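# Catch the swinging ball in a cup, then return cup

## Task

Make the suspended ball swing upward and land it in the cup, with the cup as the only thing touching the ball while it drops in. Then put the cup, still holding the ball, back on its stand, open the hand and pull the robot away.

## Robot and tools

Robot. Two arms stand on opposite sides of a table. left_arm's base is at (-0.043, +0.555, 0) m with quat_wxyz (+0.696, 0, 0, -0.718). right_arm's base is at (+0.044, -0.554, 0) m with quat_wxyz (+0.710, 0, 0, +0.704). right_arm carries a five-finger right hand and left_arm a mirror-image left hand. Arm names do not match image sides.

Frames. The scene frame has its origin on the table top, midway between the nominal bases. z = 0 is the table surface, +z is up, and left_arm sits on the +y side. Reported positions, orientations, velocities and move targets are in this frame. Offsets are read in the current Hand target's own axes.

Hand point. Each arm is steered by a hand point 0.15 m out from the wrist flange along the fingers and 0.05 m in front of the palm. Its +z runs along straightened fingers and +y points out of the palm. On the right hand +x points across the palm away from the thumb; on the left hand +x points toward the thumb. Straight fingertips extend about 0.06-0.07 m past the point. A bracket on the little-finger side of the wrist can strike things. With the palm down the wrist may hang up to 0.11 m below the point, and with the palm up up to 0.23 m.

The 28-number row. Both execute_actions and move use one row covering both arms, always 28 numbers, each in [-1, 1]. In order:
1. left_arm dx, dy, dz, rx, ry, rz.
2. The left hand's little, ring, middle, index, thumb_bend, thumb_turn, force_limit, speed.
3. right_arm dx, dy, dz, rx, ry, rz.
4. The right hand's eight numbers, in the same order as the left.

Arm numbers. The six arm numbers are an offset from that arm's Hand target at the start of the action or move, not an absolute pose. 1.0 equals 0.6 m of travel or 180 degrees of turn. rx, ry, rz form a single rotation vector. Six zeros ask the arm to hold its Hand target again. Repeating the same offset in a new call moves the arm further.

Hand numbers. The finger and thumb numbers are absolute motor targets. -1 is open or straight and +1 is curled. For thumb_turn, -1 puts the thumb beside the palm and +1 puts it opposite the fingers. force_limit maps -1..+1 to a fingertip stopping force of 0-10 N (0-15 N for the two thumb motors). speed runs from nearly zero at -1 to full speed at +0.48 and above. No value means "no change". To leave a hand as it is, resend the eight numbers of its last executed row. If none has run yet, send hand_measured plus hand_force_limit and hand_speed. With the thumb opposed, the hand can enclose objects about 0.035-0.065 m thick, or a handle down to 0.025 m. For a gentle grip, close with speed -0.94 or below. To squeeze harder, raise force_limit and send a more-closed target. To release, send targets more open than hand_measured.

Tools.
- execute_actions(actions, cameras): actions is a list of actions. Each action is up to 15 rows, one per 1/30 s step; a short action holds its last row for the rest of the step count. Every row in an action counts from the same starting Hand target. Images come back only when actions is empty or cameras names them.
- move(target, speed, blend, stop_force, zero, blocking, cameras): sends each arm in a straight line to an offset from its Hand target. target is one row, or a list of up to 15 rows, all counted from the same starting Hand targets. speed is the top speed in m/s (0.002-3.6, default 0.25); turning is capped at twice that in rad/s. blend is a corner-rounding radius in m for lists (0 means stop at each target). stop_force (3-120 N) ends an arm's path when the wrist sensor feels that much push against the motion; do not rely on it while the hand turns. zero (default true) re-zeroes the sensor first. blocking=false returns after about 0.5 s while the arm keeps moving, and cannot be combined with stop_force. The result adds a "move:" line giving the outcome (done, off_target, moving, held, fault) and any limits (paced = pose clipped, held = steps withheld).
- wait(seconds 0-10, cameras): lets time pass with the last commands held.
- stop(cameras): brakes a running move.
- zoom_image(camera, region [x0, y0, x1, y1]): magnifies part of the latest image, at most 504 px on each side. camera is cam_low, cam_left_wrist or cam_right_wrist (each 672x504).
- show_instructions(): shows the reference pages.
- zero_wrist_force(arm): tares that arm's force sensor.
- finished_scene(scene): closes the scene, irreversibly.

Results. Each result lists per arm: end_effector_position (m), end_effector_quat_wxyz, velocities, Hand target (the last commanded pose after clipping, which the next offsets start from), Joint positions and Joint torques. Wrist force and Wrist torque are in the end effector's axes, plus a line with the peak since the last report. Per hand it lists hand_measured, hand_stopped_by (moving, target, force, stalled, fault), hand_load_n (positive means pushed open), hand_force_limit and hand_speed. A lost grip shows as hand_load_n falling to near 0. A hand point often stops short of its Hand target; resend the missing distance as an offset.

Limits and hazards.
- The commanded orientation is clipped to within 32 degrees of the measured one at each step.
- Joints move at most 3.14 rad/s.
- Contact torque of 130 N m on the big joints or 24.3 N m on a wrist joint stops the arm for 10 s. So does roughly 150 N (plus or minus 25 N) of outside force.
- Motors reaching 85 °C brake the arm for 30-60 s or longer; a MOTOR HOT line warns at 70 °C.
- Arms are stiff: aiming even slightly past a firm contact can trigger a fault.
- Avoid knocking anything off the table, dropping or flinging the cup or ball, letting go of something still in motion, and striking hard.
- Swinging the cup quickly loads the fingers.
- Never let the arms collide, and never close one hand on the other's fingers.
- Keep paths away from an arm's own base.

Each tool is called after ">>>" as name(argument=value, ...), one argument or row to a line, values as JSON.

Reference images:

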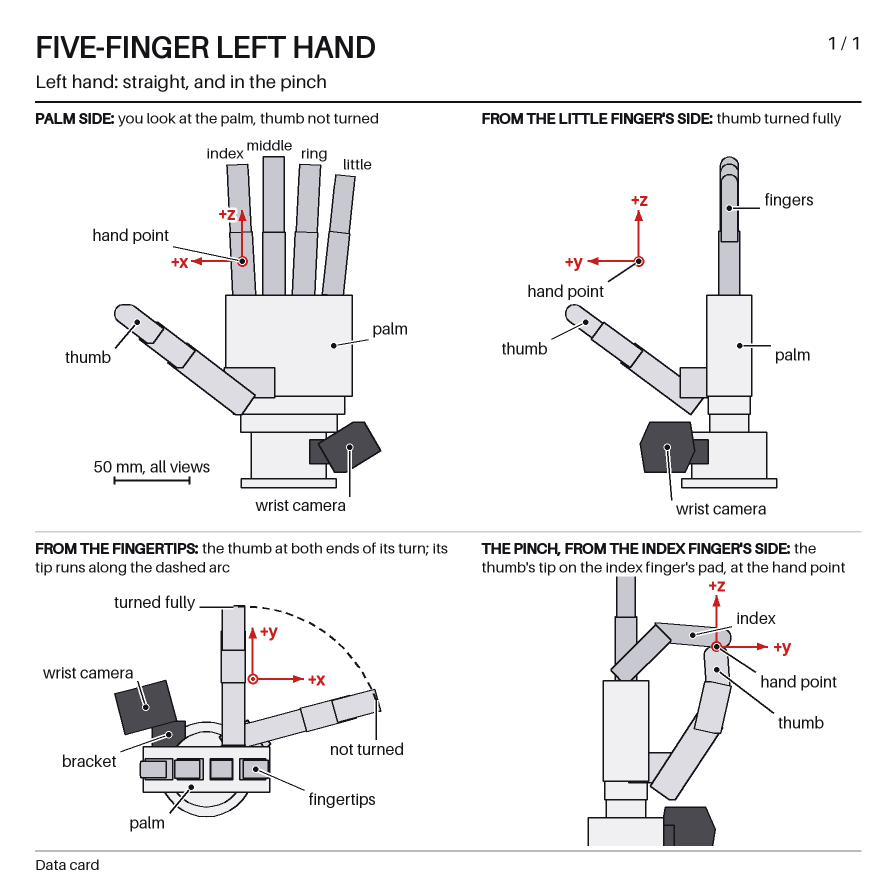

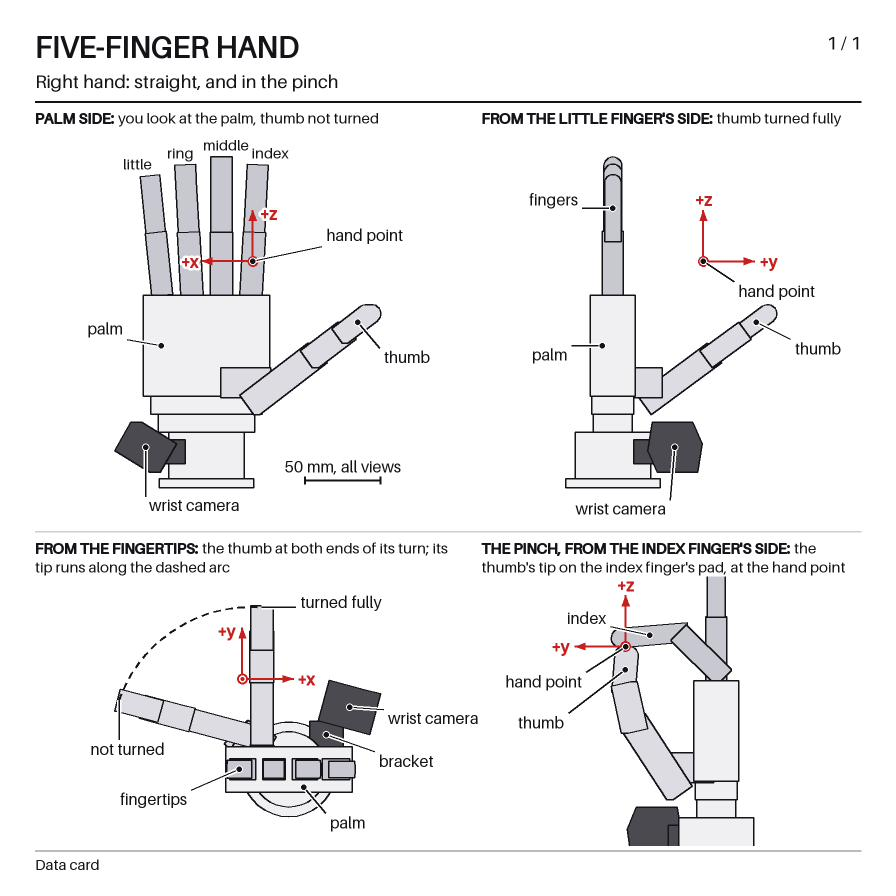

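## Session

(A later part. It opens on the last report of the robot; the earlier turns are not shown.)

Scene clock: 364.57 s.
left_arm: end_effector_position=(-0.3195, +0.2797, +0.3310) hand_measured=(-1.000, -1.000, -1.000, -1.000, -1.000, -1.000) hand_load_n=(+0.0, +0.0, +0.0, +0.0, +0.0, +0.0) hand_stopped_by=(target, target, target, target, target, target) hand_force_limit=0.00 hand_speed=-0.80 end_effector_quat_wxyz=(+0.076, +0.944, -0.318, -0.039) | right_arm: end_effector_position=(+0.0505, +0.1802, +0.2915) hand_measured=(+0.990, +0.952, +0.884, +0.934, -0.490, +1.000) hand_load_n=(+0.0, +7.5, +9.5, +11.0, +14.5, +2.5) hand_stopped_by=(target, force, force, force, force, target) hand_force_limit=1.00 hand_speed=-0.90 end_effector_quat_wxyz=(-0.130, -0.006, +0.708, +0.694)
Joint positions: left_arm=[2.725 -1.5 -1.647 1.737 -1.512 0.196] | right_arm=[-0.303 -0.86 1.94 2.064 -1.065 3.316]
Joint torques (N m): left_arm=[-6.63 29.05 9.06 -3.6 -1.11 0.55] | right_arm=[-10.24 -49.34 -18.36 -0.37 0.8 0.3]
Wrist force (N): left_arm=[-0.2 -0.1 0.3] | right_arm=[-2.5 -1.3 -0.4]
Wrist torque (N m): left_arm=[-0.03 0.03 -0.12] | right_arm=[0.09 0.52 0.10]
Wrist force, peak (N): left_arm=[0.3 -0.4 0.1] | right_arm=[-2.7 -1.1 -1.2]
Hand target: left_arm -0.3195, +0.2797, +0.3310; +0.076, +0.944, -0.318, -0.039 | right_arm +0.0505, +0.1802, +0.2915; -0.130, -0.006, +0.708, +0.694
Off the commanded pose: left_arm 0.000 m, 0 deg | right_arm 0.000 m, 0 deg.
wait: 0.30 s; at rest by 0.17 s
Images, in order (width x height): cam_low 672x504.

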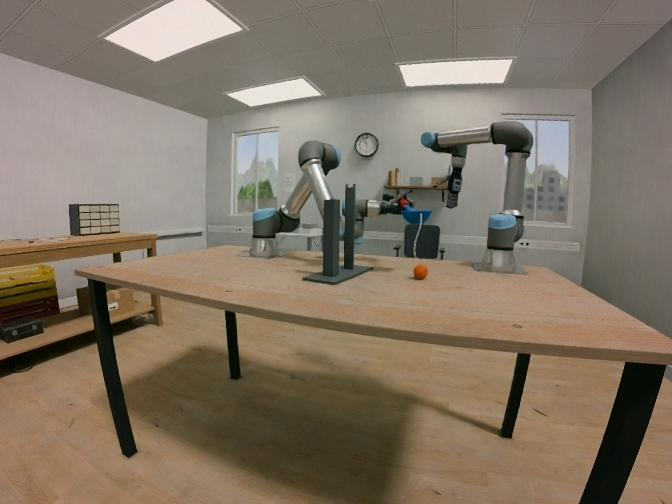

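>>> wait(
  seconds=2.5,
  cameras=[],
)

>>> move(
  target=[
    [0,0,0,0,0,0,-1,-1,-1,-1,-1,-1,0,-0.8,0.00161,0.00902,-0.00002,0,0,0,0.99,0.98,0.98,0.98,0.98,1,1,-0.9],
    [0,0,0,0,0,0,-1,-1,-1,-1,-1,-1,0,-0.8,0.00369,0.02067,-0.00005,0,0,0,0.99,0.98,0.98,0.98,0.98,1,1,-0.9],
  ],
  speed=[0.01, 0.002],
  cameras=["cam_low"],
)

>>> zoom_image(
  camera="cam_low",
  region=[350, 180, 450, 290],
)

>>> wait(
  seconds=0.22,
  cameras=["cam_low"],
)

>>> zoom_image(
  camera="cam_low",
  region=[350, 180, 450, 290],
)

Scene clock: 368.60 s.
left_arm: end_effector_position=(-0.3195, +0.2797, +0.3310) hand_measured=(-1.000, -1.000, -1.000, -1.000, -1.000, -1.000) hand_load_n=(+0.0, +0.0, +0.0, +0.0, +0.0, +0.0) hand_stopped_by=(target, target, target, target, target, target) hand_force_limit=0.00 hand_speed=-0.80 end_effector_quat_wxyz=(+0.076, +0.944, -0.318, -0.039) | right_arm: end_effector_position=(+0.0505, +0.1802, +0.2915) hand_measured=(+0.990, +0.952, +0.884, +0.934, -0.490, +1.000) hand_load_n=(+0.0, +7.5, +9.5, +11.0, +14.5, +2.5) hand_stopped_by=(target, force, force, force, force, target) hand_force_limit=1.00 hand_speed=-0.90 end_effector_quat_wxyz=(-0.130, -0.006, +0.708, +0.694)
Joint positions: left_arm=[2.725 -1.5 -1.647 1.737 -1.512 0.196] | right_arm=[-0.303 -0.86 1.94 2.064 -1.065 3.316]
Joint torques (N m): left_arm=[-7.26 28.96 8.84 -3.64 -1.09 0.48] | right_arm=[-1.68 -49.34 -4.62 -0.7 -1.55 0.49]
Wrist force (N): left_arm=[0.0 -0.2 0.2] | right_arm=[-2.5 -0.9 -0.6]
Wrist torque (N m): left_arm=[-0.04 -0.01 -0.10] | right_arm=[0.12 0.45 0.11]
Wrist force, peak (N): left_arm=[-0.3 -0.3 0.4] | right_arm=[-2.7 -1.3 -0.8]
Hand target: left_arm -0.3195, +0.2797, +0.3310; +0.076, +0.944, -0.318, -0.039 | right_arm +0.0505, +0.1802, +0.2915; -0.130, -0.006, +0.708, +0.694
Off the commanded pose: left_arm 0.000 m, 0 deg | right_arm 0.000 m, 0 deg.
wait: 2.50 s; at rest from the start
No camera images: "cameras" was empty.

Scene clock: 373.03 s.
left_arm: end_effector_position=(-0.3195, +0.2797, +0.3310) hand_measured=(-1.000, -1.000, -1.000, -1.000, -1.000, -1.000) hand_load_n=(+0.0, +0.0, +0.0, +0.0, +0.0, +0.0) hand_stopped_by=(target, target, target, target, target, target) hand_force_limit=0.00 hand_speed=-0.80 end_effector_quat_wxyz=(+0.076, +0.944, -0.318, -0.039) | right_arm: end_effector_position=(+0.0505, +0.1802, +0.3041) hand_measured=(+0.990, +0.952, +0.884, +0.934, -0.490, +1.000) hand_load_n=(+0.0, +8.5, +9.5, +11.0, +14.5, +3.0) hand_stopped_by=(target, force, force, force, force, target) hand_force_limit=1.00 hand_speed=-0.90 end_effector_quat_wxyz=(-0.130, -0.006, +0.708, +0.694)
Joint positions: left_arm=[2.725 -1.5 -1.647 1.737 -1.512 0.196] | right_arm=[-0.303 -0.888 1.942 2.09 -1.065 3.316]
Joint torques (N m): left_arm=[-6.34 28.43 9.93 -3.75 -1.12 0.45] | right_arm=[3.45 -46.03 -3.11 -0.92 -1.51 -0.57]
Wrist force (N): left_arm=[0.0 -0.3 0.1] | right_arm=[-2.3 -1.4 -0.8]
Wrist torque (N m): left_arm=[-0.05 -0.02 -0.10] | right_arm=[0.10 0.43 0.23]
Wrist force, peak (N): left_arm=[0.0 -0.4 0.3] | right_arm=[-2.6 -2.1 -0.8]
Hand target: left_arm -0.3195, +0.2797, +0.3310; +0.076, +0.944, -0.318, -0.039 | right_arm +0.0505, +0.1802, +0.3041; -0.130, -0.006, +0.708, +0.694
Off the commanded pose: left_arm 0.000 m, 0 deg | right_arm 0.000 m, 0 deg.
move: done
Images, in order (width x height): cam_low 672x504.

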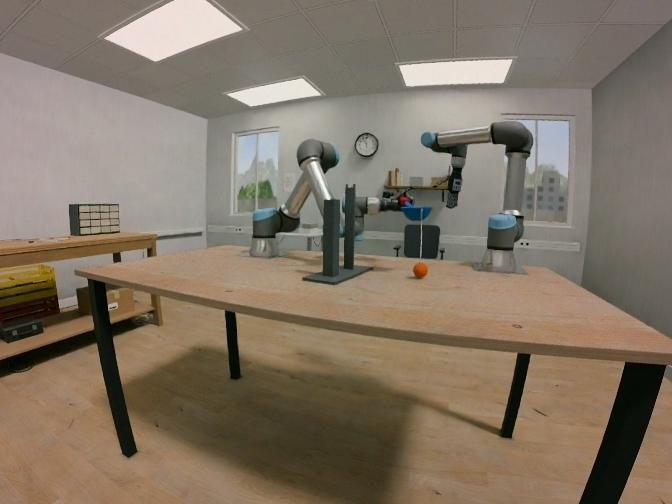

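Scaled by 4.582 from the camera's 672x504 image, which has a finer 960x720 frame.

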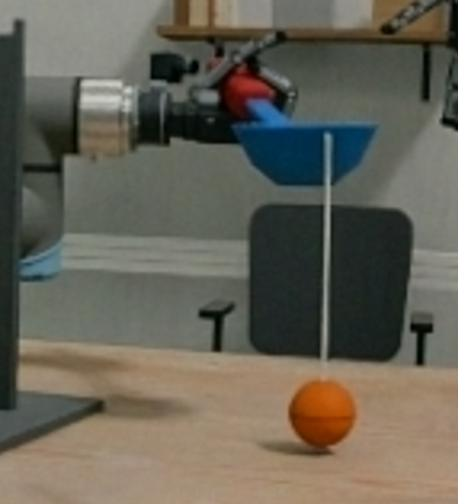

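Scene clock: 373.27 s.
left_arm: end_effector_position=(-0.3195, +0.2797, +0.3310) hand_measured=(-1.000, -1.000, -1.000, -1.000, -1.000, -1.000) hand_load_n=(+0.0, +0.0, +0.0, -0.5, +0.0, +0.0) hand_stopped_by=(target, target, target, target, target, target) hand_force_limit=0.00 hand_speed=-0.80 end_effector_quat_wxyz=(+0.076, +0.944, -0.318, -0.039) | right_arm: end_effector_position=(+0.0505, +0.1802, +0.3041) hand_measured=(+0.990, +0.952, +0.884, +0.934, -0.490, +1.000) hand_load_n=(+0.0, +8.5, +9.5, +11.0, +14.0, +3.0) hand_stopped_by=(target, force, force, force, force, target) hand_force_limit=1.00 hand_speed=-0.90 end_effector_quat_wxyz=(-0.130, -0.006, +0.708, +0.694)
Joint positions: left_arm=[2.725 -1.5 -1.647 1.737 -1.512 0.196] | right_arm=[-0.303 -0.888 1.942 2.09 -1.065 3.316]
Joint torques (N m): left_arm=[-6.99 28.87 9.75 -3.8 -1.01 0.34] | right_arm=[4.74 -42.43 -1.95 -1.78 -1.66 -0.8]
Wrist force (N): left_arm=[0.1 -0.3 0.4] | right_arm=[-2.5 -1.3 -0.8]
Wrist torque (N m): left_arm=[-0.07 -0.01 -0.10] | right_arm=[0.13 0.47 0.22]
Wrist force, peak (N): left_arm=[0.1 -0.3 0.4] | right_arm=[-2.3 -2.0 -0.9]
Hand target: left_arm -0.3195, +0.2797, +0.3310; +0.076, +0.944, -0.318, -0.039 | right_arm +0.0505, +0.1802, +0.3041; -0.130, -0.006, +0.708, +0.694
Off the commanded pose: left_arm 0.000 m, 0 deg | right_arm 0.000 m, 0 deg.
wait: 0.23 s; at rest by 0.17 s
Images, in order (width x height): cam_low 672x504.

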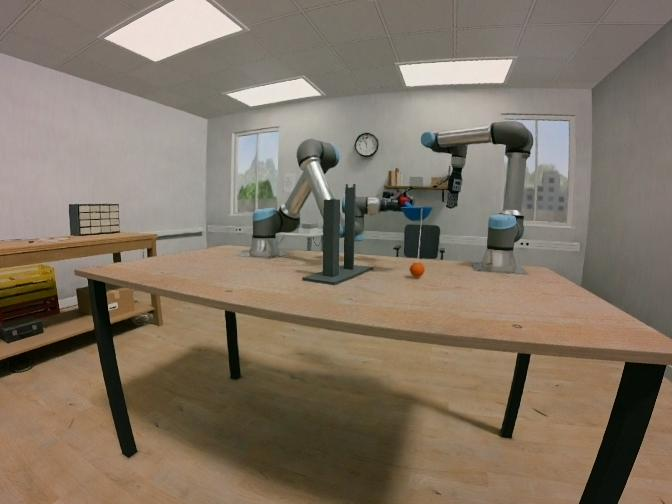

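Scaled by 4.582 from the camera's 672x504 image, which has a finer 960x720 frame.

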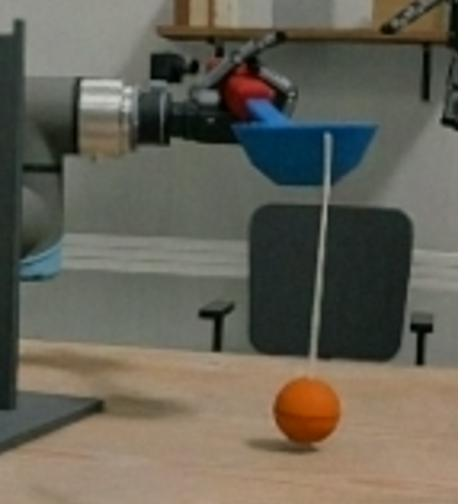

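>>> move(
  target=[0,0,0,0,0,0,-1,-1,-1,-1,-1,-1,0,-0.8,-0.00354,-0.01985,0.00005,0,0,0,0.99,0.98,0.98,0.98,0.98,1,1,-0.9],
  speed=0.02,
)

>>> wait(
  seconds=2,
  cameras=["cam_low"],
)

>>> zoom_image(
  camera="cam_low",
  region=[350, 180, 450, 290],
)

Scene clock: 378.70 s.
left_arm: end_effector_position=(-0.3195, +0.2797, +0.3310) hand_measured=(-1.000, -1.000, -1.000, -1.000, -1.000, -1.000) hand_load_n=(+0.0, +0.0, +0.0, +0.0, +0.0, +0.0) hand_stopped_by=(target, target, target, target, target, target) hand_force_limit=0.00 hand_speed=-0.80 end_effector_quat_wxyz=(+0.076, +0.944, -0.318, -0.039) | right_arm: end_effector_position=(+0.0505, +0.1801, +0.2919) hand_measured=(+0.990, +0.952, +0.884, +0.934, -0.490, +1.000) hand_load_n=(+0.0, +7.5, +9.5, +11.0, +14.5, +2.5) hand_stopped_by=(target, force, force, force, force, target) hand_force_limit=1.00 hand_speed=-0.90 end_effector_quat_wxyz=(-0.130, -0.006, +0.708, +0.694)
Joint positions: left_arm=[2.725 -1.5 -1.647 1.737 -1.512 0.196] | right_arm=[-0.303 -0.861 1.94 2.065 -1.065 3.316]
Joint torques (N m): left_arm=[-6.58 27.29 9.82 -3.74 -1.02 0.47] | right_arm=[-0.24 -50.1 -20.75 -0.36 -0.49 -0.65]
Wrist force (N): left_arm=[-0.1 0.0 0.1] | right_arm=[-2.3 -0.9 -0.7]
Wrist torque (N m): left_arm=[-0.01 0.01 -0.12] | right_arm=[0.16 0.44 0.13]
Wrist force, peak (N): left_arm=[-0.2 -0.5 0.6] | right_arm=[-2.5 -2.1 -0.7]
Hand target: left_arm -0.3195, +0.2797, +0.3310; +0.076, +0.944, -0.318, -0.039 | right_arm +0.0505, +0.1802, +0.2920; -0.130, -0.006, +0.708, +0.694
Off the commanded pose: left_arm 0.000 m, 0 deg | right_arm 0.000 m, 0 deg.
move: done

Scene clock: 380.70 s.
left_arm: end_effector_position=(-0.3195, +0.2797, +0.3310) hand_measured=(-1.000, -1.000, -1.000, -1.000, -1.000, -1.000) hand_load_n=(+0.0, +0.0, +0.0, +0.0, +0.0, +0.0) hand_stopped_by=(target, target, target, target, target, target) hand_force_limit=0.00 hand_speed=-0.80 end_effector_quat_wxyz=(+0.076, +0.944, -0.318, -0.039) | right_arm: end_effector_position=(+0.0505, +0.1802, +0.2920) hand_measured=(+0.990, +0.952, +0.884, +0.934, -0.490, +1.000) hand_load_n=(+0.0, +7.5, +9.5, +11.0, +14.5, +2.5) hand_stopped_by=(target, force, force, force, force, target) hand_force_limit=1.00 hand_speed=-0.90 end_effector_quat_wxyz=(-0.130, -0.006, +0.708, +0.694)
Joint positions: left_arm=[2.725 -1.5 -1.647 1.737 -1.512 0.196] | right_arm=[-0.303 -0.861 1.94 2.065 -1.065 3.316]
Joint torques (N m): left_arm=[-6.55 27.53 8.93 -3.75 -1 0.41] | right_arm=[-7.24 -49.25 -10.49 -0.45 1.19 0.4]
Wrist force (N): left_arm=[-0.1 -0.2 0.3] | right_arm=[-2.5 -1.1 -0.9]
Wrist torque (N m): left_arm=[-0.03 0.01 -0.11] | right_arm=[0.10 0.47 0.11]
Wrist force, peak (N): left_arm=[-0.4 -0.4 0.5] | right_arm=[-2.5 -1.4 -0.8]
Hand target: left_arm -0.3195, +0.2797, +0.3310; +0.076, +0.944, -0.318, -0.039 | right_arm +0.0505, +0.1802, +0.2920; -0.130, -0.006, +0.708, +0.694
Off the commanded pose: left_arm 0.000 m, 0 deg | right_arm 0.000 m, 0 deg.
wait: 2.00 s; at rest by 0.17 s
Images, in order (width x height): cam_low 672x504.

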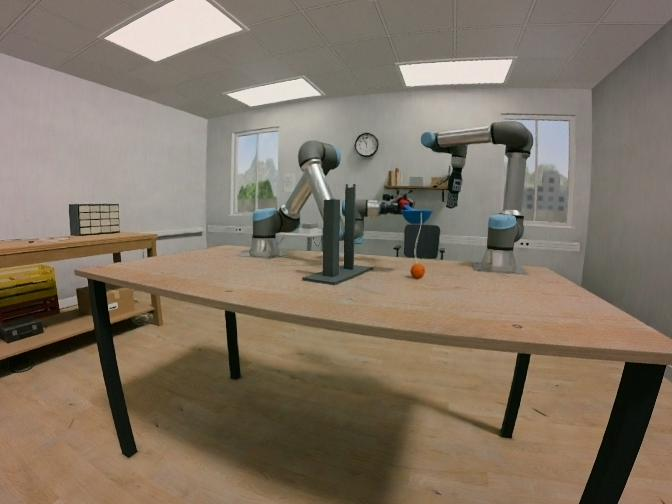

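Scaled by 4.582 from the camera's 672x504 image, which has a finer 960x720 frame.

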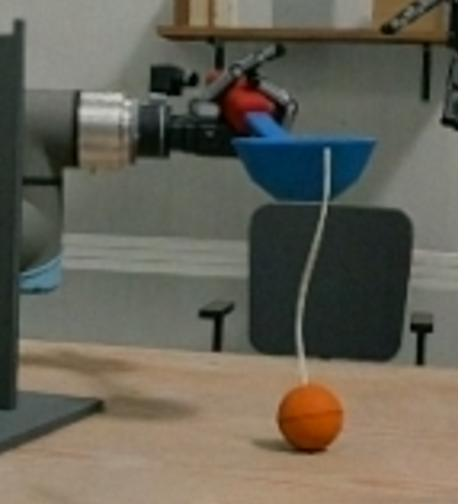

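>>> move(
  target=[
    [0,0,0,0,0,0,-1,-1,-1,-1,-1,-1,0,-0.8,-0.00396,0.00063,-0.02456,0,0,0,0.99,0.98,0.98,0.98,0.98,1,1,-0.9],
    [0,0,0,0,0,0,-1,-1,-1,-1,-1,-1,0,-0.8,-0.00249,0.00883,-0.02458,0,0,0,0.99,0.98,0.98,0.98,0.98,1,1,-0.9],
  ],
  speed=[0.03, 0.005],
)

>>> wait(
  seconds=0.6,
  cameras=["cam_low"],
)

>>> zoom_image(
  camera="cam_low",
  region=[350, 180, 450, 290],
)

Scene clock: 384.70 s.
left_arm: end_effector_position=(-0.3195, +0.2797, +0.3310) hand_measured=(-1.000, -1.000, -1.000, -1.000, -1.000, -1.000) hand_load_n=(+0.0, +0.0, +0.0, +0.0, +0.0, +0.0) hand_stopped_by=(target, target, target, target, target, target) hand_force_limit=0.00 hand_speed=-0.80 end_effector_quat_wxyz=(+0.076, +0.944, -0.318, -0.039) | right_arm: end_effector_position=(+0.0557, +0.1662, +0.2970) hand_measured=(+0.990, +0.952, +0.884, +0.934, -0.490, +1.000) hand_load_n=(+0.0, +7.5, +9.5, +11.0, +14.5, +2.5) hand_stopped_by=(target, force, force, force, force, target) hand_force_limit=1.00 hand_speed=-0.90 end_effector_quat_wxyz=(-0.130, -0.006, +0.708, +0.694)
Joint positions: left_arm=[2.725 -1.5 -1.647 1.737 -1.512 0.196] | right_arm=[-0.324 -0.889 1.983 2.05 -1.045 3.316]
Joint torques (N m): left_arm=[-6.68 28 9.94 -3.6 -0.94 0.79] | right_arm=[8.44 -39.99 -1.71 -1.46 -1.75 -1.22]
Wrist force (N): left_arm=[-0.2 -0.4 0.1] | right_arm=[-2.2 -1.3 -0.9]
Wrist torque (N m): left_arm=[-0.05 0.02 -0.11] | right_arm=[0.12 0.43 0.15]
Wrist force, peak (N): left_arm=[-0.2 -0.2 0.5] | right_arm=[-2.5 -1.3 -1.0]
Hand target: left_arm -0.3195, +0.2797, +0.3310; +0.076, +0.944, -0.318, -0.039 | right_arm +0.0557, +0.1662, +0.2970; -0.130, -0.006, +0.708, +0.694
Off the commanded pose: left_arm 0.000 m, 0 deg | right_arm 0.000 m, 0 deg.
move: done

Scene clock: 385.30 s.
left_arm: end_effector_position=(-0.3195, +0.2797, +0.3310) hand_measured=(-1.000, -1.000, -1.000, -1.000, -1.000, -1.000) hand_load_n=(+0.0, +0.0, +0.0, +0.0, +0.0, +0.0) hand_stopped_by=(target, target, target, target, target, target) hand_force_limit=0.00 hand_speed=-0.80 end_effector_quat_wxyz=(+0.076, +0.944, -0.318, -0.039) | right_arm: end_effector_position=(+0.0557, +0.1662, +0.2970) hand_measured=(+0.990, +0.952, +0.884, +0.934, -0.490, +1.000) hand_load_n=(+0.0, +7.5, +9.5, +11.0, +14.5, +2.5) hand_stopped_by=(target, force, force, force, force, target) hand_force_limit=1.00 hand_speed=-0.90 end_effector_quat_wxyz=(-0.130, -0.006, +0.708, +0.694)
Joint positions: left_arm=[2.725 -1.5 -1.647 1.737 -1.512 0.196] | right_arm=[-0.324 -0.889 1.983 2.05 -1.045 3.316]
Joint torques (N m): left_arm=[-6.3 28.34 8.92 -3.66 -1.32 0.45] | right_arm=[7.56 -33.23 -2.71 -4.15 -1.42 -1.17]
Wrist force (N): left_arm=[-0.1 -0.1 0.3] | right_arm=[-2.5 -1.0 -0.9]
Wrist torque (N m): left_arm=[-0.03 0.01 -0.11] | right_arm=[0.12 0.48 0.13]
Wrist force, peak (N): left_arm=[-0.1 -0.3 0.3] | right_arm=[-2.4 -1.4 -1.0]
Hand target: left_arm -0.3195, +0.2797, +0.3310; +0.076, +0.944, -0.318, -0.039 | right_arm +0.0557, +0.1662, +0.2970; -0.130, -0.006, +0.708, +0.694
Off the commanded pose: left_arm 0.000 m, 0 deg | right_arm 0.000 m, 0 deg.
wait: 0.60 s; at rest by 0.17 s
Images, in order (width x height): cam_low 672x504.

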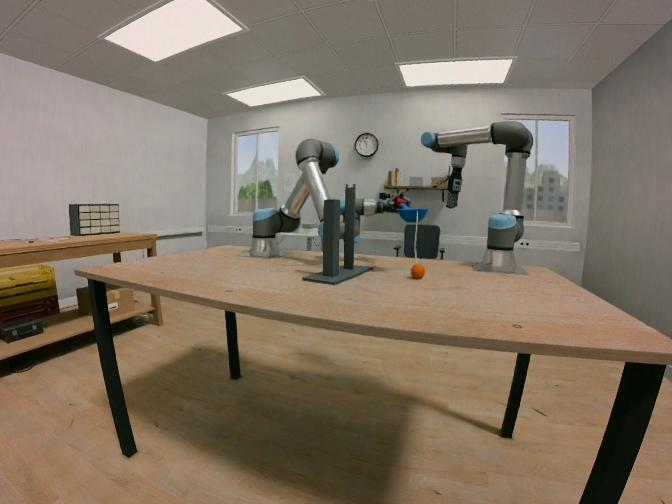

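Scaled by 4.582 from the camera's 672x504 image, which has a finer 960x720 frame.

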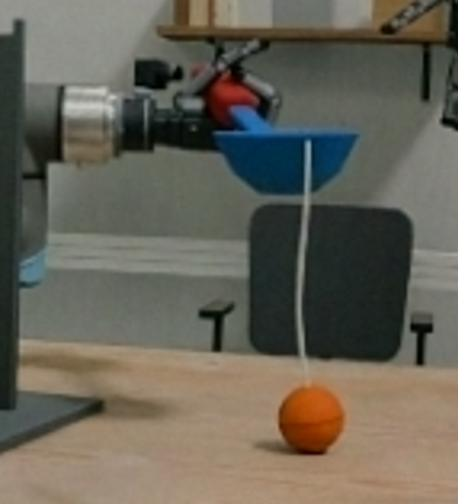

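>>> move(
  target=[0,0,0,0,0,0,-1,-1,-1,-1,-1,-1,0,-0.8,0.00234,0.01312,-0.00003,0,0,0,0.99,0.98,0.98,0.98,0.98,1,1,-0.9],
  speed=0.0025,
  cameras=["cam_low"],
)

>>> zoom_image(
  camera="cam_low",
  region=[350, 180, 450, 290],
)

>>> wait(
  seconds=0.1,
  cameras=["cam_low"],
)

>>> zoom_image(
  camera="cam_low",
  region=[350, 180, 450, 290],
)

Scene clock: 389.90 s.
left_arm: end_effector_position=(-0.3195, +0.2797, +0.3310) hand_measured=(-1.000, -1.000, -1.000, -1.000, -1.000, -1.000) hand_load_n=(+0.0, +0.0, +0.0, +0.0, +0.0, +0.0) hand_stopped_by=(target, target, target, target, target, target) hand_force_limit=0.00 hand_speed=-0.80 end_effector_quat_wxyz=(+0.076, +0.944, -0.318, -0.039) | right_arm: end_effector_position=(+0.0557, +0.1662, +0.3050) hand_measured=(+0.990, +0.952, +0.884, +0.934, -0.490, +1.000) hand_load_n=(+0.0, +8.5, +9.0, +10.5, +14.5, +3.0) hand_stopped_by=(target, force, force, force, force, target) hand_force_limit=1.00 hand_speed=-0.90 end_effector_quat_wxyz=(-0.130, -0.006, +0.708, +0.694)
Joint positions: left_arm=[2.725 -1.5 -1.647 1.737 -1.512 0.196] | right_arm=[-0.324 -0.907 1.984 2.068 -1.045 3.316]
Joint torques (N m): left_arm=[-6.24 27.84 9.66 -3.62 -1.08 0.76] | right_arm=[8.02 -43.59 -4.45 -1.14 -1.72 -0.94]
Wrist force (N): left_arm=[0.1 -0.2 0.2] | right_arm=[-2.2 -1.6 -0.7]
Wrist torque (N m): left_arm=[-0.04 -0.02 -0.09] | right_arm=[0.09 0.42 0.24]
Wrist force, peak (N): left_arm=[-0.3 -0.5 0.3] | right_arm=[-2.5 -1.8 -1.0]
Hand target: left_arm -0.3195, +0.2797, +0.3310; +0.076, +0.944, -0.318, -0.039 | right_arm +0.0557, +0.1662, +0.3050; -0.130, -0.006, +0.708, +0.694
Off the commanded pose: left_arm 0.000 m, 0 deg | right_arm 0.000 m, 0 deg.
move: done
Images, in order (width x height): cam_low 672x504.

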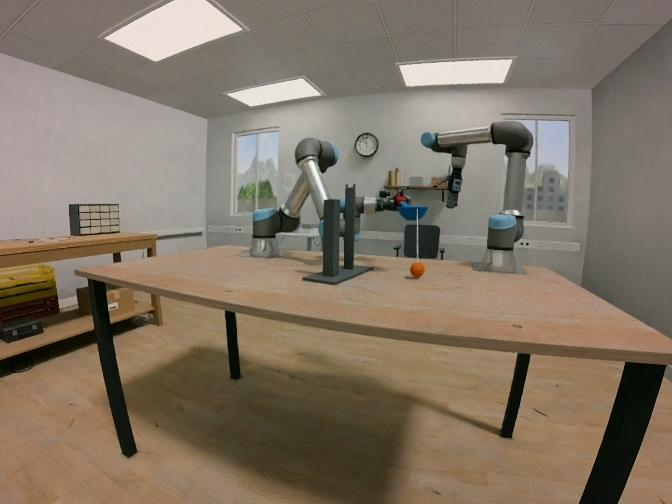

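Scaled by 4.582 from the camera's 672x504 image, which has a finer 960x720 frame.

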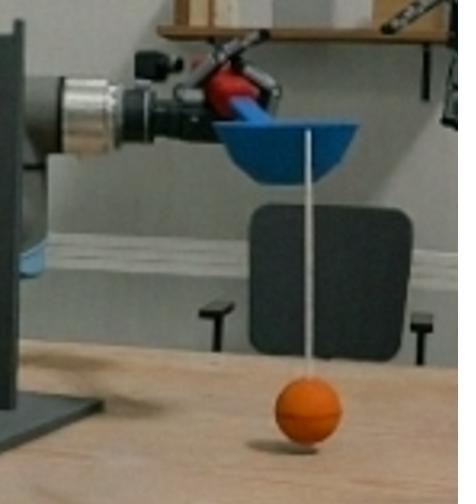

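Scene clock: 390.00 s.
left_arm: end_effector_position=(-0.3195, +0.2797, +0.3310) hand_measured=(-1.000, -1.000, -1.000, -1.000, -1.000, -1.000) hand_load_n=(+0.0, +0.0, +0.0, +0.0, +0.0, +0.0) hand_stopped_by=(target, target, target, target, target, target) hand_force_limit=0.00 hand_speed=-0.80 end_effector_quat_wxyz=(+0.076, +0.944, -0.318, -0.039) | right_arm: end_effector_position=(+0.0557, +0.1662, +0.3050) hand_measured=(+0.990, +0.952, +0.884, +0.934, -0.490, +1.000) hand_load_n=(+0.0, +8.5, +9.5, +10.5, +14.5, +2.5) hand_stopped_by=(target, force, force, force, force, target) hand_force_limit=1.00 hand_speed=-0.90 end_effector_quat_wxyz=(-0.130, -0.006, +0.708, +0.694)
Joint positions: left_arm=[2.725 -1.5 -1.647 1.737 -1.512 0.196] | right_arm=[-0.324 -0.907 1.984 2.068 -1.045 3.316]
Joint torques (N m): left_arm=[-6.27 27.92 10.01 -3.63 -1.06 0.6] | right_arm=[8.42 -41.96 -2.74 -1.66 -1.86 -0.53]
Wrist force (N): left_arm=[-0.1 -0.3 0.1] | right_arm=[-2.3 -1.3 -0.9]
Wrist torque (N m): left_arm=[-0.05 0.01 -0.10] | right_arm=[0.14 0.45 0.25]
Wrist force, peak (N): left_arm=[0.2 -0.4 0.3] | right_arm=[-2.6 -1.8 -0.5]
Hand target: left_arm -0.3195, +0.2797, +0.3310; +0.076, +0.944, -0.318, -0.039 | right_arm +0.0557, +0.1662, +0.3050; -0.130, -0.006, +0.708, +0.694
Off the commanded pose: left_arm 0.000 m, 0 deg | right_arm 0.000 m, 0 deg.
wait: 0.10 s; no rest
Images, in order (width x height): cam_low 672x504.

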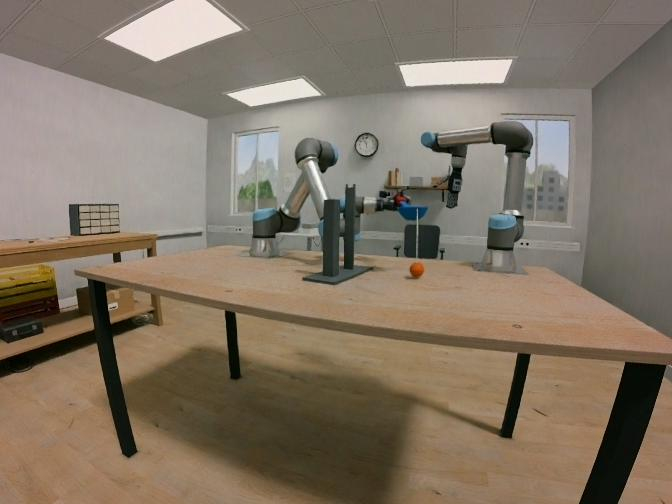

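Scaled by 4.582 from the camera's 672x504 image, which has a finer 960x720 frame.

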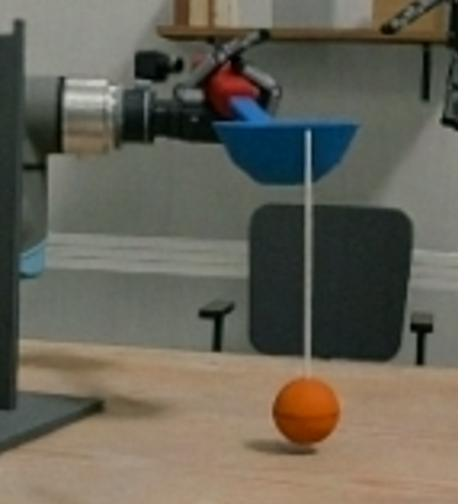

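>>> move(
  target=[0,0,0,0,0,0,-1,-1,-1,-1,-1,-1,0,-0.8,0.10981,0.61519,-0.00163,0,0,0,0.99,0.98,0.98,0.98,0.98,1,1,-0.9],
  speed=0.2,
)

>>> move(
  target=[0,0,0,0,0,0,-1,-1,-1,-1,-1,-1,0,-0.8,-0.27563,0.049,-0.08242,0,0,0,0.99,0.98,0.98,0.98,0.98,1,1,-0.9],
  speed=0.0283,
  cameras=["cam_low"],
)

>>> zoom_image(
  camera="cam_low",
  region=[370, 50, 460, 160],
)

>>> wait(
  seconds=0.1,
  cameras=["cam_low"],
)

>>> zoom_image(
  camera="cam_low",
  region=[370, 50, 460, 160],
)

Scene clock: 394.50 s.
left_arm: end_effector_position=(-0.3195, +0.2797, +0.3310) hand_measured=(-1.000, -1.000, -1.000, -1.000, -1.000, -1.000) hand_load_n=(+0.0, +0.0, +0.0, +0.0, +0.0, +0.0) hand_stopped_by=(target, target, target, target, target, target) hand_force_limit=0.00 hand_speed=-0.80 end_effector_quat_wxyz=(+0.076, +0.944, -0.318, -0.039) | right_arm: end_effector_position=(+0.0553, +0.1660, +0.6798) hand_measured=(+0.990, +0.952, +0.884, +0.934, -0.490, +1.000) hand_load_n=(+0.0, +8.5, +9.5, +11.0, +14.5, +2.5) hand_stopped_by=(target, force, force, force, force, target) hand_force_limit=1.00 hand_speed=-0.90 end_effector_quat_wxyz=(-0.130, -0.006, +0.708, +0.694)
Joint positions: left_arm=[2.725 -1.5 -1.647 1.737 -1.512 0.196] | right_arm=[-0.323 -1.43 1.575 3 -1.045 3.316]
Joint torques (N m): left_arm=[-6.08 28.18 9.57 -3.68 -1.04 0.72] | right_arm=[5.2 -30.26 -31.72 -0.81 -0.62 -0.36]
Wrist force (N): left_arm=[0.1 -0.1 0.0] | right_arm=[-2.4 -1.5 -0.9]
Wrist torque (N m): left_arm=[-0.02 -0.03 -0.09] | right_arm=[0.15 0.43 0.27]
Wrist force, peak (N): left_arm=[-0.3 -0.3 0.4] | right_arm=[-2.9 -4.2 -0.8]
Hand target: left_arm -0.3195, +0.2797, +0.3310; +0.076, +0.944, -0.318, -0.039 | right_arm +0.0553, +0.1660, +0.6799; -0.130, -0.006, +0.708, +0.694
Off the commanded pose: left_arm 0.000 m, 0 deg | right_arm 0.000 m, 0 deg.
move: done

Scene clock: 400.93 s.
left_arm: end_effector_position=(-0.3195, +0.2797, +0.3310) hand_measured=(-1.000, -1.000, -1.000, -1.000, -1.000, -1.000) hand_load_n=(+0.0, +0.0, +0.0, +0.0, +0.0, +0.5) hand_stopped_by=(target, target, target, target, target, target) hand_force_limit=0.00 hand_speed=-0.80 end_effector_quat_wxyz=(+0.076, +0.944, -0.318, -0.039) | right_arm: end_effector_position=(+0.2298, +0.1498, +0.6801) hand_measured=(+0.990, +0.952, +0.884, +0.934, -0.490, +1.000) hand_load_n=(+0.0, +8.5, +9.5, +11.0, +14.5, +3.0) hand_stopped_by=(target, force, force, force, force, target) hand_force_limit=1.00 hand_speed=-0.90 end_effector_quat_wxyz=(-0.130, -0.006, +0.708, +0.694) end_effector_velocity=(-0.002, +0.000, +0.000) end_effector_angular_velocity=(+0.001, -0.001, -0.001)
Joint positions: left_arm=[2.725 -1.5 -1.647 1.737 -1.512 0.196] | right_arm=[-0.674 -1.374 1.507 3.012 -0.695 3.314]
Joint velocities: left_arm=[within noise] | right_arm=[0.004 0 0 -0.001 -0.005 -0.001]
Joint torques (N m): left_arm=[-5.94 27.11 9.58 -3.46 -0.99 0.9] | right_arm=[8.3 -38.78 -17.94 -0.78 -1.95 -1.83]
Wrist force (N): left_arm=[0.0 -0.1 -0.1] | right_arm=[-2.2 -2.2 -0.9]
Wrist torque (N m): left_arm=[-0.01 -0.01 -0.10] | right_arm=[0.05 0.38 0.34]
Wrist force, peak (N): left_arm=[-0.2 -0.2 0.5] | right_arm=[-2.8 -2.5 -1.2]
Hand target: left_arm -0.3195, +0.2797, +0.3310; +0.076, +0.944, -0.318, -0.039 | right_arm +0.2296, +0.1498, +0.6801; -0.130, -0.006, +0.708, +0.694
Off the commanded pose: left_arm 0.000 m, 0 deg | right_arm 0.000 m, 0 deg.
move: done
Images, in order (width x height): cam_low 672x504.

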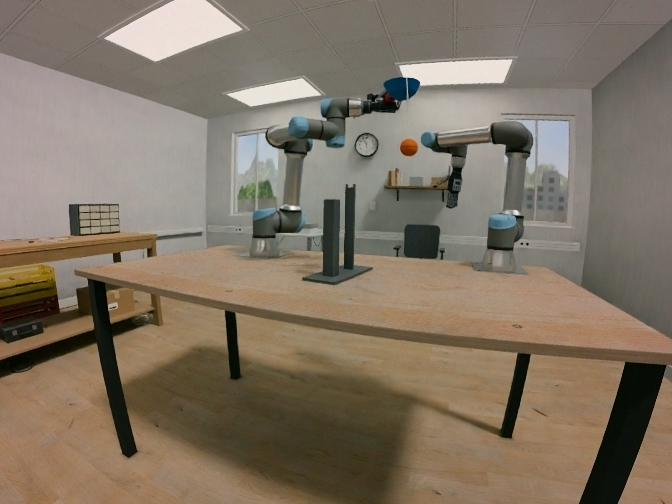

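Scaled by 4.582 from the camera's 672x504 image, which has a finer 960x720 frame.

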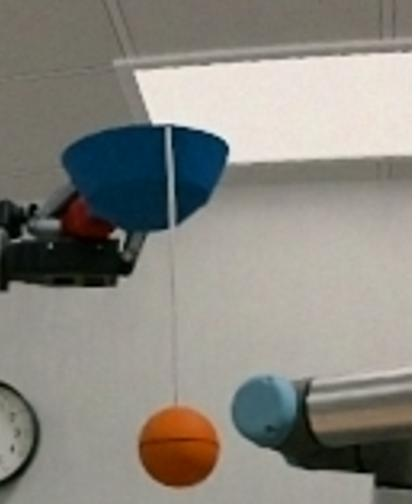

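Scene clock: 401.03 s.
left_arm: end_effector_position=(-0.3195, +0.2797, +0.3310) hand_measured=(-1.000, -1.000, -1.000, -1.000, -1.000, -1.000) hand_load_n=(+0.0, +0.0, +0.0, +0.0, +0.0, +0.0) hand_stopped_by=(target, target, target, target, target, target) hand_force_limit=0.00 hand_speed=-0.80 end_effector_quat_wxyz=(+0.076, +0.944, -0.318, -0.039) | right_arm: end_effector_position=(+0.2298, +0.1498, +0.6801) hand_measured=(+0.990, +0.952, +0.884, +0.934, -0.490, +1.000) hand_load_n=(+0.0, +8.5, +9.5, +11.0, +14.5, +2.5) hand_stopped_by=(target, force, force, force, force, target) hand_force_limit=1.00 hand_speed=-0.90 end_effector_quat_wxyz=(-0.130, -0.006, +0.708, +0.694)
Joint positions: left_arm=[2.725 -1.5 -1.647 1.737 -1.512 0.196] | right_arm=[-0.674 -1.374 1.507 3.012 -0.695 3.314]
Joint torques (N m): left_arm=[-6.98 26.97 9.56 -3.67 -1.12 0.93] | right_arm=[7.52 -40.29 -13.98 -1.33 -1.74 -1.88]
Wrist force (N): left_arm=[0.0 -0.1 0.3] | right_arm=[-2.5 -2.4 -1.0]
Wrist torque (N m): left_arm=[-0.02 -0.01 -0.10] | right_arm=[0.08 0.44 0.33]
Wrist force, peak (N): left_arm=[0.2 -0.2 0.3] | right_arm=[-2.4 -2.5 -1.2]
Hand target: left_arm -0.3195, +0.2797, +0.3310; +0.076, +0.944, -0.318, -0.039 | right_arm +0.2296, +0.1498, +0.6801; -0.130, -0.006, +0.708, +0.694
Off the commanded pose: left_arm 0.000 m, 0 deg | right_arm 0.000 m, 0 deg.
wait: 0.10 s; no rest
Images, in order (width x height): cam_low 672x504.

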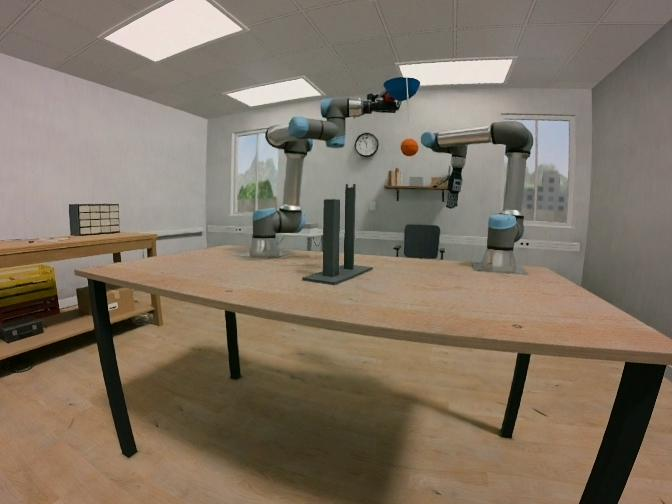

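Scaled by 4.582 from the camera's 672x504 image, which has a finer 960x720 frame.

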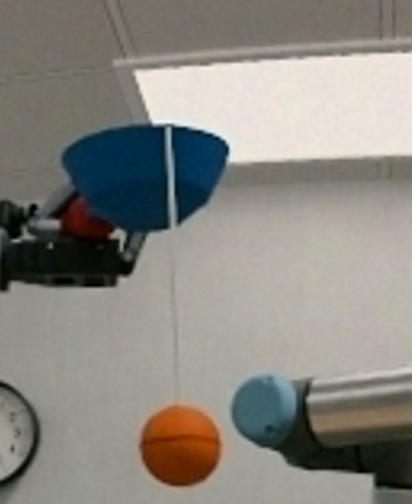

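>>> execute_actions(
  actions=[
    [[0,0,0,0,0,0,-1,-1,-1,-1,-1,-1,0,-0.8,0,0,0,0,0,0,0.99,0.98,0.98,0.98,0.98,1,1,-0.9],[0,0,0,0,0,0,-1,-1,-1,-1,-1,-1,0,-0.8,-0.000755,0.000118,-0.005502,0,0,0,0.99,0.98,0.98,0.98,0.98,1,1,-0.9],[0,0,0,0,0,0,-1,-1,-1,-1,-1,-1,0,-0.8,-0.002265,0.000353,-0.016506,0,0,0,0.99,0.98,0.98,0.98,0.98,1,1,-0.9],[0,0,0,0,0,0,-1,-1,-1,-1,-1,-1,0,-0.8,-0.004529,0.000707,-0.033012,0,0,0,0.99,0.98,0.98,0.98,0.98,1,1,-0.9],[0,0,0,0,0,0,-1,-1,-1,-1,-1,-1,0,-0.8,-0.007548,0.001178,-0.055021,0,0,0,0.99,0.98,0.98,0.98,0.98,1,1,-0.9],[0,0,0,0,0,0,-1,-1,-1,-1,-1,-1,0,-0.8,-0.010568,0.001649,-0.077029,0,0,0,0.99,0.98,0.98,0.98,0.98,1,1,-0.9],[0,0,0,0,0,0,-1,-1,-1,-1,-1,-1,0,-0.8,-0.013587,0.00212,-0.099037,0,0,0,0.99,0.98,0.98,0.98,0.98,1,1,-0.9],[0,0,0,0,0,0,-1,-1,-1,-1,-1,-1,0,-0.8,-0.016606,0.002592,-0.121045,0,0,0,0.99,0.98,0.98,0.98,0.98,1,1,-0.9],[0,0,0,0,0,0,-1,-1,-1,-1,-1,-1,0,-0.8,-0.019626,0.003063,-0.143054,0,0,0,0.99,0.98,0.98,0.98,0.98,1,1,-0.9],[0,0,0,0,0,0,-1,-1,-1,-1,-1,-1,0,-0.8,-0.022645,0.003534,-0.165062,0,0,0,0.99,0.98,0.98,0.98,0.98,1,1,-0.9],[0,0,0,0,0,0,-1,-1,-1,-1,-1,-1,0,-0.8,-0.025664,0.004005,-0.18707,0,0,0,0.99,0.98,0.98,0.98,0.98,1,1,-0.9],[0,0,0,0,0,0,-1,-1,-1,-1,-1,-1,0,-0.8,-0.028684,0.004476,-0.209079,0,0,0,0.99,0.98,0.98,0.98,0.98,1,1,-0.9],[0,0,0,0,0,0,-1,-1,-1,-1,-1,-1,0,-0.8,-0.031703,0.004948,-0.231087,0,0,0,0.99,0.98,0.98,0.98,0.98,1,1,-0.9],[0,0,0,0,0,0,-1,-1,-1,-1,-1,-1,0,-0.8,-0.034722,0.005419,-0.253095,0,0,0,0.99,0.98,0.98,0.98,0.98,1,1,-0.9],[0,0,0,0,0,0,-1,-1,-1,-1,-1,-1,0,-0.8,-0.036232,0.005654,-0.264099,0,0,0,0.99,0.98,0.98,0.98,0.98,1,1,-0.9]],
    [[0,0,0,0,0,0,-1,-1,-1,-1,-1,-1,0,-0.8,0,0,0,0,0,0,0.99,0.98,0.98,0.98,0.98,1,1,-0.9],[0,0,0,0,0,0,-1,-1,-1,-1,-1,-1,0,-0.8,0.00151,-0.000236,0.011004,0,0,0,0.99,0.98,0.98,0.98,0.98,1,1,-0.9],[0,0,0,0,0,0,-1,-1,-1,-1,-1,-1,0,-0.8,0.004529,-0.000707,0.033012,0,0,0,0.99,0.98,0.98,0.98,0.98,1,1,-0.9],[0,0,0,0,0,0,-1,-1,-1,-1,-1,-1,0,-0.8,0.007548,-0.001178,0.055021,0,0,0,0.99,0.98,0.98,0.98,0.98,1,1,-0.9],[0,0,0,0,0,0,-1,-1,-1,-1,-1,-1,0,-0.8,0.010568,-0.001649,0.077029,0,0,0,0.99,0.98,0.98,0.98,0.98,1,1,-0.9],[0,0,0,0,0,0,-1,-1,-1,-1,-1,-1,0,-0.8,0.013587,-0.00212,0.099037,0,0,0,0.99,0.98,0.98,0.98,0.98,1,1,-0.9],[0,0,0,0,0,0,-1,-1,-1,-1,-1,-1,0,-0.8,0.016606,-0.002592,0.121045,0,0,0,0.99,0.98,0.98,0.98,0.98,1,1,-0.9],[0,0,0,0,0,0,-1,-1,-1,-1,-1,-1,0,-0.8,0.019626,-0.003063,0.143054,0,0,0,0.99,0.98,0.98,0.98,0.98,1,1,-0.9],[0,0,0,0,0,0,-1,-1,-1,-1,-1,-1,0,-0.8,0.022645,-0.003534,0.165062,0,0,0,0.99,0.98,0.98,0.98,0.98,1,1,-0.9],[0,0,0,0,0,0,-1,-1,-1,-1,-1,-1,0,-0.8,0.025664,-0.004005,0.18707,0,0,0,0.99,0.98,0.98,0.98,0.98,1,1,-0.9],[0,0,0,0,0,0,-1,-1,-1,-1,-1,-1,0,-0.8,0.028684,-0.004476,0.209079,0,0,0,0.99,0.98,0.98,0.98,0.98,1,1,-0.9],[0,0,0,0,0,0,-1,-1,-1,-1,-1,-1,0,-0.8,0.031703,-0.004948,0.231087,0,0,0,0.99,0.98,0.98,0.98,0.98,1,1,-0.9],[0,0,0,0,0,0,-1,-1,-1,-1,-1,-1,0,-0.8,0.034722,-0.005419,0.253095,0,0,0,0.99,0.98,0.98,0.98,0.98,1,1,-0.9],[0,0,0,0,0,0,-1,-1,-1,-1,-1,-1,0,-0.8,0.036232,-0.005654,0.264099,0,0,0,0.99,0.98,0.98,0.98,0.98,1,1,-0.9],[0,0,0,0,0,0,-1,-1,-1,-1,-1,-1,0,-0.8,0.036232,-0.005654,0.264099,0,0,0,0.99,0.98,0.98,0.98,0.98,1,1,-0.9]],
    [[0,0,0,0,0,0,-1,-1,-1,-1,-1,-1,0,-0.8,-0.00151,0.000236,-0.011004,0,0,0,0.99,0.98,0.98,0.98,0.98,1,1,-0.9],[0,0,0,0,0,0,-1,-1,-1,-1,-1,-1,0,-0.8,-0.004529,0.000707,-0.033012,0,0,0,0.99,0.98,0.98,0.98,0.98,1,1,-0.9],[0,0,0,0,0,0,-1,-1,-1,-1,-1,-1,0,-0.8,-0.007548,0.001178,-0.055021,0,0,0,0.99,0.98,0.98,0.98,0.98,1,1,-0.9],[0,0,0,0,0,0,-1,-1,-1,-1,-1,-1,0,-0.8,-0.010568,0.001649,-0.077029,0,0,0,0.99,0.98,0.98,0.98,0.98,1,1,-0.9],[0,0,0,0,0,0,-1,-1,-1,-1,-1,-1,0,-0.8,-0.013587,0.00212,-0.099037,0,0,0,0.99,0.98,0.98,0.98,0.98,1,1,-0.9],[0,0,0,0,0,0,-1,-1,-1,-1,-1,-1,0,-0.8,-0.016606,0.002592,-0.121045,0,0,0,0.99,0.98,0.98,0.98,0.98,1,1,-0.9],[0,0,0,0,0,0,-1,-1,-1,-1,-1,-1,0,-0.8,-0.019626,0.003063,-0.143054,0,0,0,0.99,0.98,0.98,0.98,0.98,1,1,-0.9],[0,0,0,0,0,0,-1,-1,-1,-1,-1,-1,0,-0.8,-0.022645,0.003534,-0.165062,0,0,0,0.99,0.98,0.98,0.98,0.98,1,1,-0.9],[0,0,0,0,0,0,-1,-1,-1,-1,-1,-1,0,-0.8,-0.025664,0.004005,-0.18707,0,0,0,0.99,0.98,0.98,0.98,0.98,1,1,-0.9],[0,0,0,0,0,0,-1,-1,-1,-1,-1,-1,0,-0.8,-0.028684,0.004476,-0.209079,0,0,0,0.99,0.98,0.98,0.98,0.98,1,1,-0.9],[0,0,0,0,0,0,-1,-1,-1,-1,-1,-1,0,-0.8,-0.031703,0.004948,-0.231087,0,0,0,0.99,0.98,0.98,0.98,0.98,1,1,-0.9],[0,0,0,0,0,0,-1,-1,-1,-1,-1,-1,0,-0.8,-0.034722,0.005419,-0.253095,0,0,0,0.99,0.98,0.98,0.98,0.98,1,1,-0.9],[0,0,0,0,0,0,-1,-1,-1,-1,-1,-1,0,-0.8,-0.037742,0.00589,-0.275104,0,0,0,0.99,0.98,0.98,0.98,0.98,1,1,-0.9],[0,0,0,0,0,0,-1,-1,-1,-1,-1,-1,0,-0.8,-0.0391,0.006102,-0.285008,0,0,0,0.99,0.98,0.98,0.98,0.98,1,1,-0.9],[0,0,0,0,0,0,-1,-1,-1,-1,-1,-1,0,-0.8,-0.038798,0.006055,-0.282806,0,0,0,0.99,0.98,0.98,0.98,0.98,1,1,-0.9]],
    [[0,0,0,0,0,0,-1,-1,-1,-1,-1,-1,0,-0.8,0.001963,-0.000306,0.014306,0,0,0,0.99,0.98,0.98,0.98,0.98,1,1,-0.9],[0,0,0,0,0,0,-1,-1,-1,-1,-1,-1,0,-0.8,0.005586,-0.000872,0.040716,0,0,0,0.99,0.98,0.98,0.98,0.98,1,1,-0.9],[0,0,0,0,0,0,-1,-1,-1,-1,-1,-1,0,-0.8,0.009209,-0.001437,0.067126,0,0,0,0.99,0.98,0.98,0.98,0.98,1,1,-0.9],[0,0,0,0,0,0,-1,-1,-1,-1,-1,-1,0,-0.8,0.009705,-0.001443,0.093977,0,0,0,0.99,0.98,0.98,0.98,0.98,1,1,-0.9],[0,0,0,0,0,0,-1,-1,-1,-1,-1,-1,0,-0.8,0.005199,-0.000552,0.121534,0,0,0,0.99,0.98,0.98,0.98,0.98,1,1,-0.9],[0,0,0,0,0,0,-1,-1,-1,-1,-1,-1,0,-0.8,-0.003057,0.00101,0.149619,0,0,0,0.99,0.98,0.98,0.98,0.98,1,1,-0.9],[0,0,0,0,0,0,-1,-1,-1,-1,-1,-1,0,-0.8,-0.013549,0.002973,0.17802,0,0,0,0.99,0.98,0.98,0.98,0.98,1,1,-0.9],[0,0,0,0,0,0,-1,-1,-1,-1,-1,-1,0,-0.8,-0.024754,0.005064,0.206522,0,0,0,0.99,0.98,0.98,0.98,0.98,1,1,-0.9],[0,0,0,0,0,0,-1,-1,-1,-1,-1,-1,0,-0.8,-0.035246,0.007026,0.234923,0,0,0,0.99,0.98,0.98,0.98,0.98,1,1,-0.9],[0,0,0,0,0,0,-1,-1,-1,-1,-1,-1,0,-0.8,-0.043503,0.008589,0.263008,0,0,0,0.99,0.98,0.98,0.98,0.98,1,1,-0.9],[0,0,0,0,0,0,-1,-1,-1,-1,-1,-1,0,-0.8,-0.048008,0.009479,0.290564,0,0,0,0.99,0.98,0.98,0.98,0.98,1,1,-0.9],[0,0,0,0,0,0,-1,-1,-1,-1,-1,-1,0,-0.8,-0.047512,0.009474,0.317415,0,0,0,0.99,0.98,0.98,0.98,0.98,1,1,-0.9],[0,0,0,0,0,0,-1,-1,-1,-1,-1,-1,0,-0.8,-0.043889,0.008908,0.343825,0,0,0,0.99,0.98,0.98,0.98,0.98,1,1,-0.9],[0,0,0,0,0,0,-1,-1,-1,-1,-1,-1,0,-0.8,-0.040266,0.008343,0.370235,0,0,0,0.99,0.98,0.98,0.98,0.98,1,1,-0.9],[0,0,0,0,0,0,-1,-1,-1,-1,-1,-1,0,-0.8,-0.036643,0.007778,0.396645,0,0,0,0.99,0.98,0.98,0.98,0.98,1,1,-0.9]],
    [[0,0,0,0,0,0,-1,-1,-1,-1,-1,-1,0,-0.8,0.003261,-0.000509,0.023769,0,0,0,0.99,0.98,0.98,0.98,0.98,1,1,-0.9],[0,0,0,0,0,0,-1,-1,-1,-1,-1,-1,0,-0.8,0.006159,-0.000961,0.044897,0,0,0,0.99,0.98,0.98,0.98,0.98,1,1,-0.9],[0,0,0,0,0,0,-1,-1,-1,-1,-1,-1,0,-0.8,0.008696,-0.001357,0.063384,0,0,0,0.99,0.98,0.98,0.98,0.98,1,1,-0.9],[0,0,0,0,0,0,-1,-1,-1,-1,-1,-1,0,-0.8,0.01087,-0.001696,0.07923,0,0,0,0.99,0.98,0.98,0.98,0.98,1,1,-0.9],[0,0,0,0,0,0,-1,-1,-1,-1,-1,-1,0,-0.8,0.012681,-0.001979,0.092435,0,0,0,0.99,0.98,0.98,0.98,0.98,1,1,-0.9],[0,0,0,0,0,0,-1,-1,-1,-1,-1,-1,0,-0.8,0.01413,-0.002205,0.102999,0,0,0,0.99,0.98,0.98,0.98,0.98,1,1,-0.9],[0,0,0,0,0,0,-1,-1,-1,-1,-1,-1,0,-0.8,0.015217,-0.002375,0.110922,0,0,0,0.99,0.98,0.98,0.98,0.98,1,1,-0.9],[0,0,0,0,0,0,-1,-1,-1,-1,-1,-1,0,-0.8,0.015942,-0.002488,0.116204,0,0,0,0.99,0.98,0.98,0.98,0.98,1,1,-0.9],[0,0,0,0,0,0,-1,-1,-1,-1,-1,-1,0,-0.8,0.016304,-0.002544,0.118845,0,0,0,0.99,0.98,0.98,0.98,0.98,1,1,-0.9]],
  ],
  cameras=["cam_low"],
)

>>> zoom_image(
  camera="cam_low",
  region=[390, 50, 520, 190],
)

Scene clock: 419.03 s.
left_arm: end_effector_position=(-0.3195, +0.2797, +0.3310) hand_measured=(-1.000, -1.000, -1.000, -1.000, -1.000, -1.000) hand_load_n=(+0.0, +0.0, +0.0, +0.0, +0.0, +0.0) hand_stopped_by=(target, target, target, target, target, target) hand_force_limit=0.00 hand_speed=-0.80 end_effector_quat_wxyz=(+0.076, +0.944, -0.318, -0.039) | right_arm: end_effector_position=(+0.2382, +0.2937, +0.6802) hand_measured=(+0.990, +0.952, +0.884, +0.934, -0.490, +1.000) hand_load_n=(+0.0, +4.5, +10.0, +8.5, +14.5, +3.0) hand_stopped_by=(target, force, force, force, force, target) hand_force_limit=1.00 hand_speed=-0.90 end_effector_quat_wxyz=(-0.130, -0.006, +0.708, +0.694)
Joint positions: left_arm=[2.725 -1.5 -1.647 1.737 -1.512 0.196] | right_arm=[-0.534 -1.023 1.018 3.15 -0.835 3.315]
Joint torques (N m): left_arm=[-5.19 26.98 10.12 -3.65 -1 0.99] | right_arm=[-3.23 -38.29 -36.6 -2.14 -1.04 -0.95]
Wrist force (N): left_arm=[0.1 -0.3 0.1] | right_arm=[-2.5 -1.4 -0.8]
Wrist torque (N m): left_arm=[-0.05 -0.03 -0.09] | right_arm=[0.14 0.42 0.21]
Wrist force, peak (N): left_arm=[0.1 -0.6 0.4] | right_arm=[-4.3 -3.2 -9.6]
Hand target: left_arm -0.3195, +0.2797, +0.3310; +0.076, +0.944, -0.318, -0.039 | right_arm +0.2382, +0.2938, +0.6802; -0.130, -0.006, +0.708, +0.694
Off the commanded pose: left_arm 0.000 m, 0 deg | right_arm 0.000 m, 0 deg.
Images, in order (width x height): cam_low 672x504.

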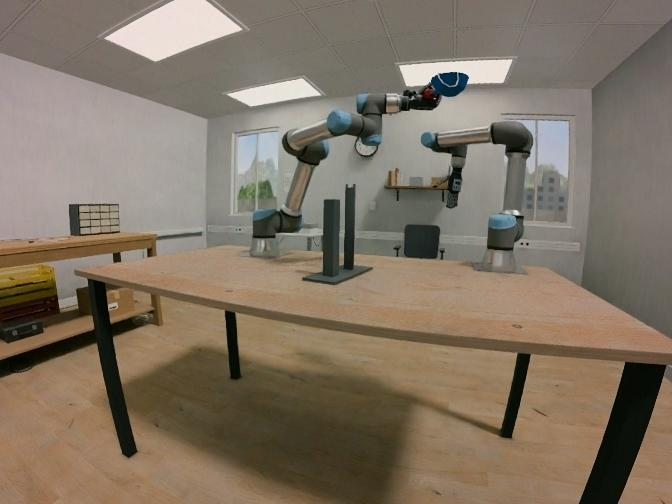

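Scaled by 3.600 from the camera's 672x504 image, which has a finer 960x720 frame.

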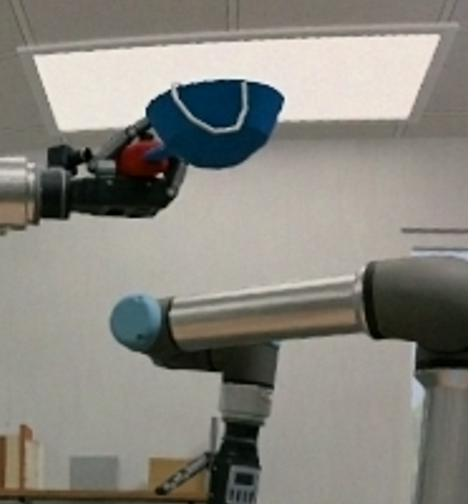

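>>> zoom_image(
  camera="cam_low",
  region=[400, 60, 480, 120],
)

Scaled by 6.300 from the camera's 672x504 image, which has a finer 960x720 frame.

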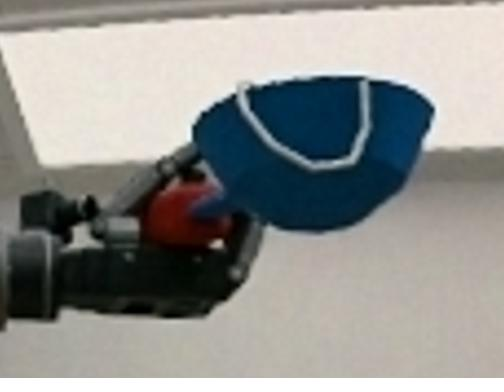

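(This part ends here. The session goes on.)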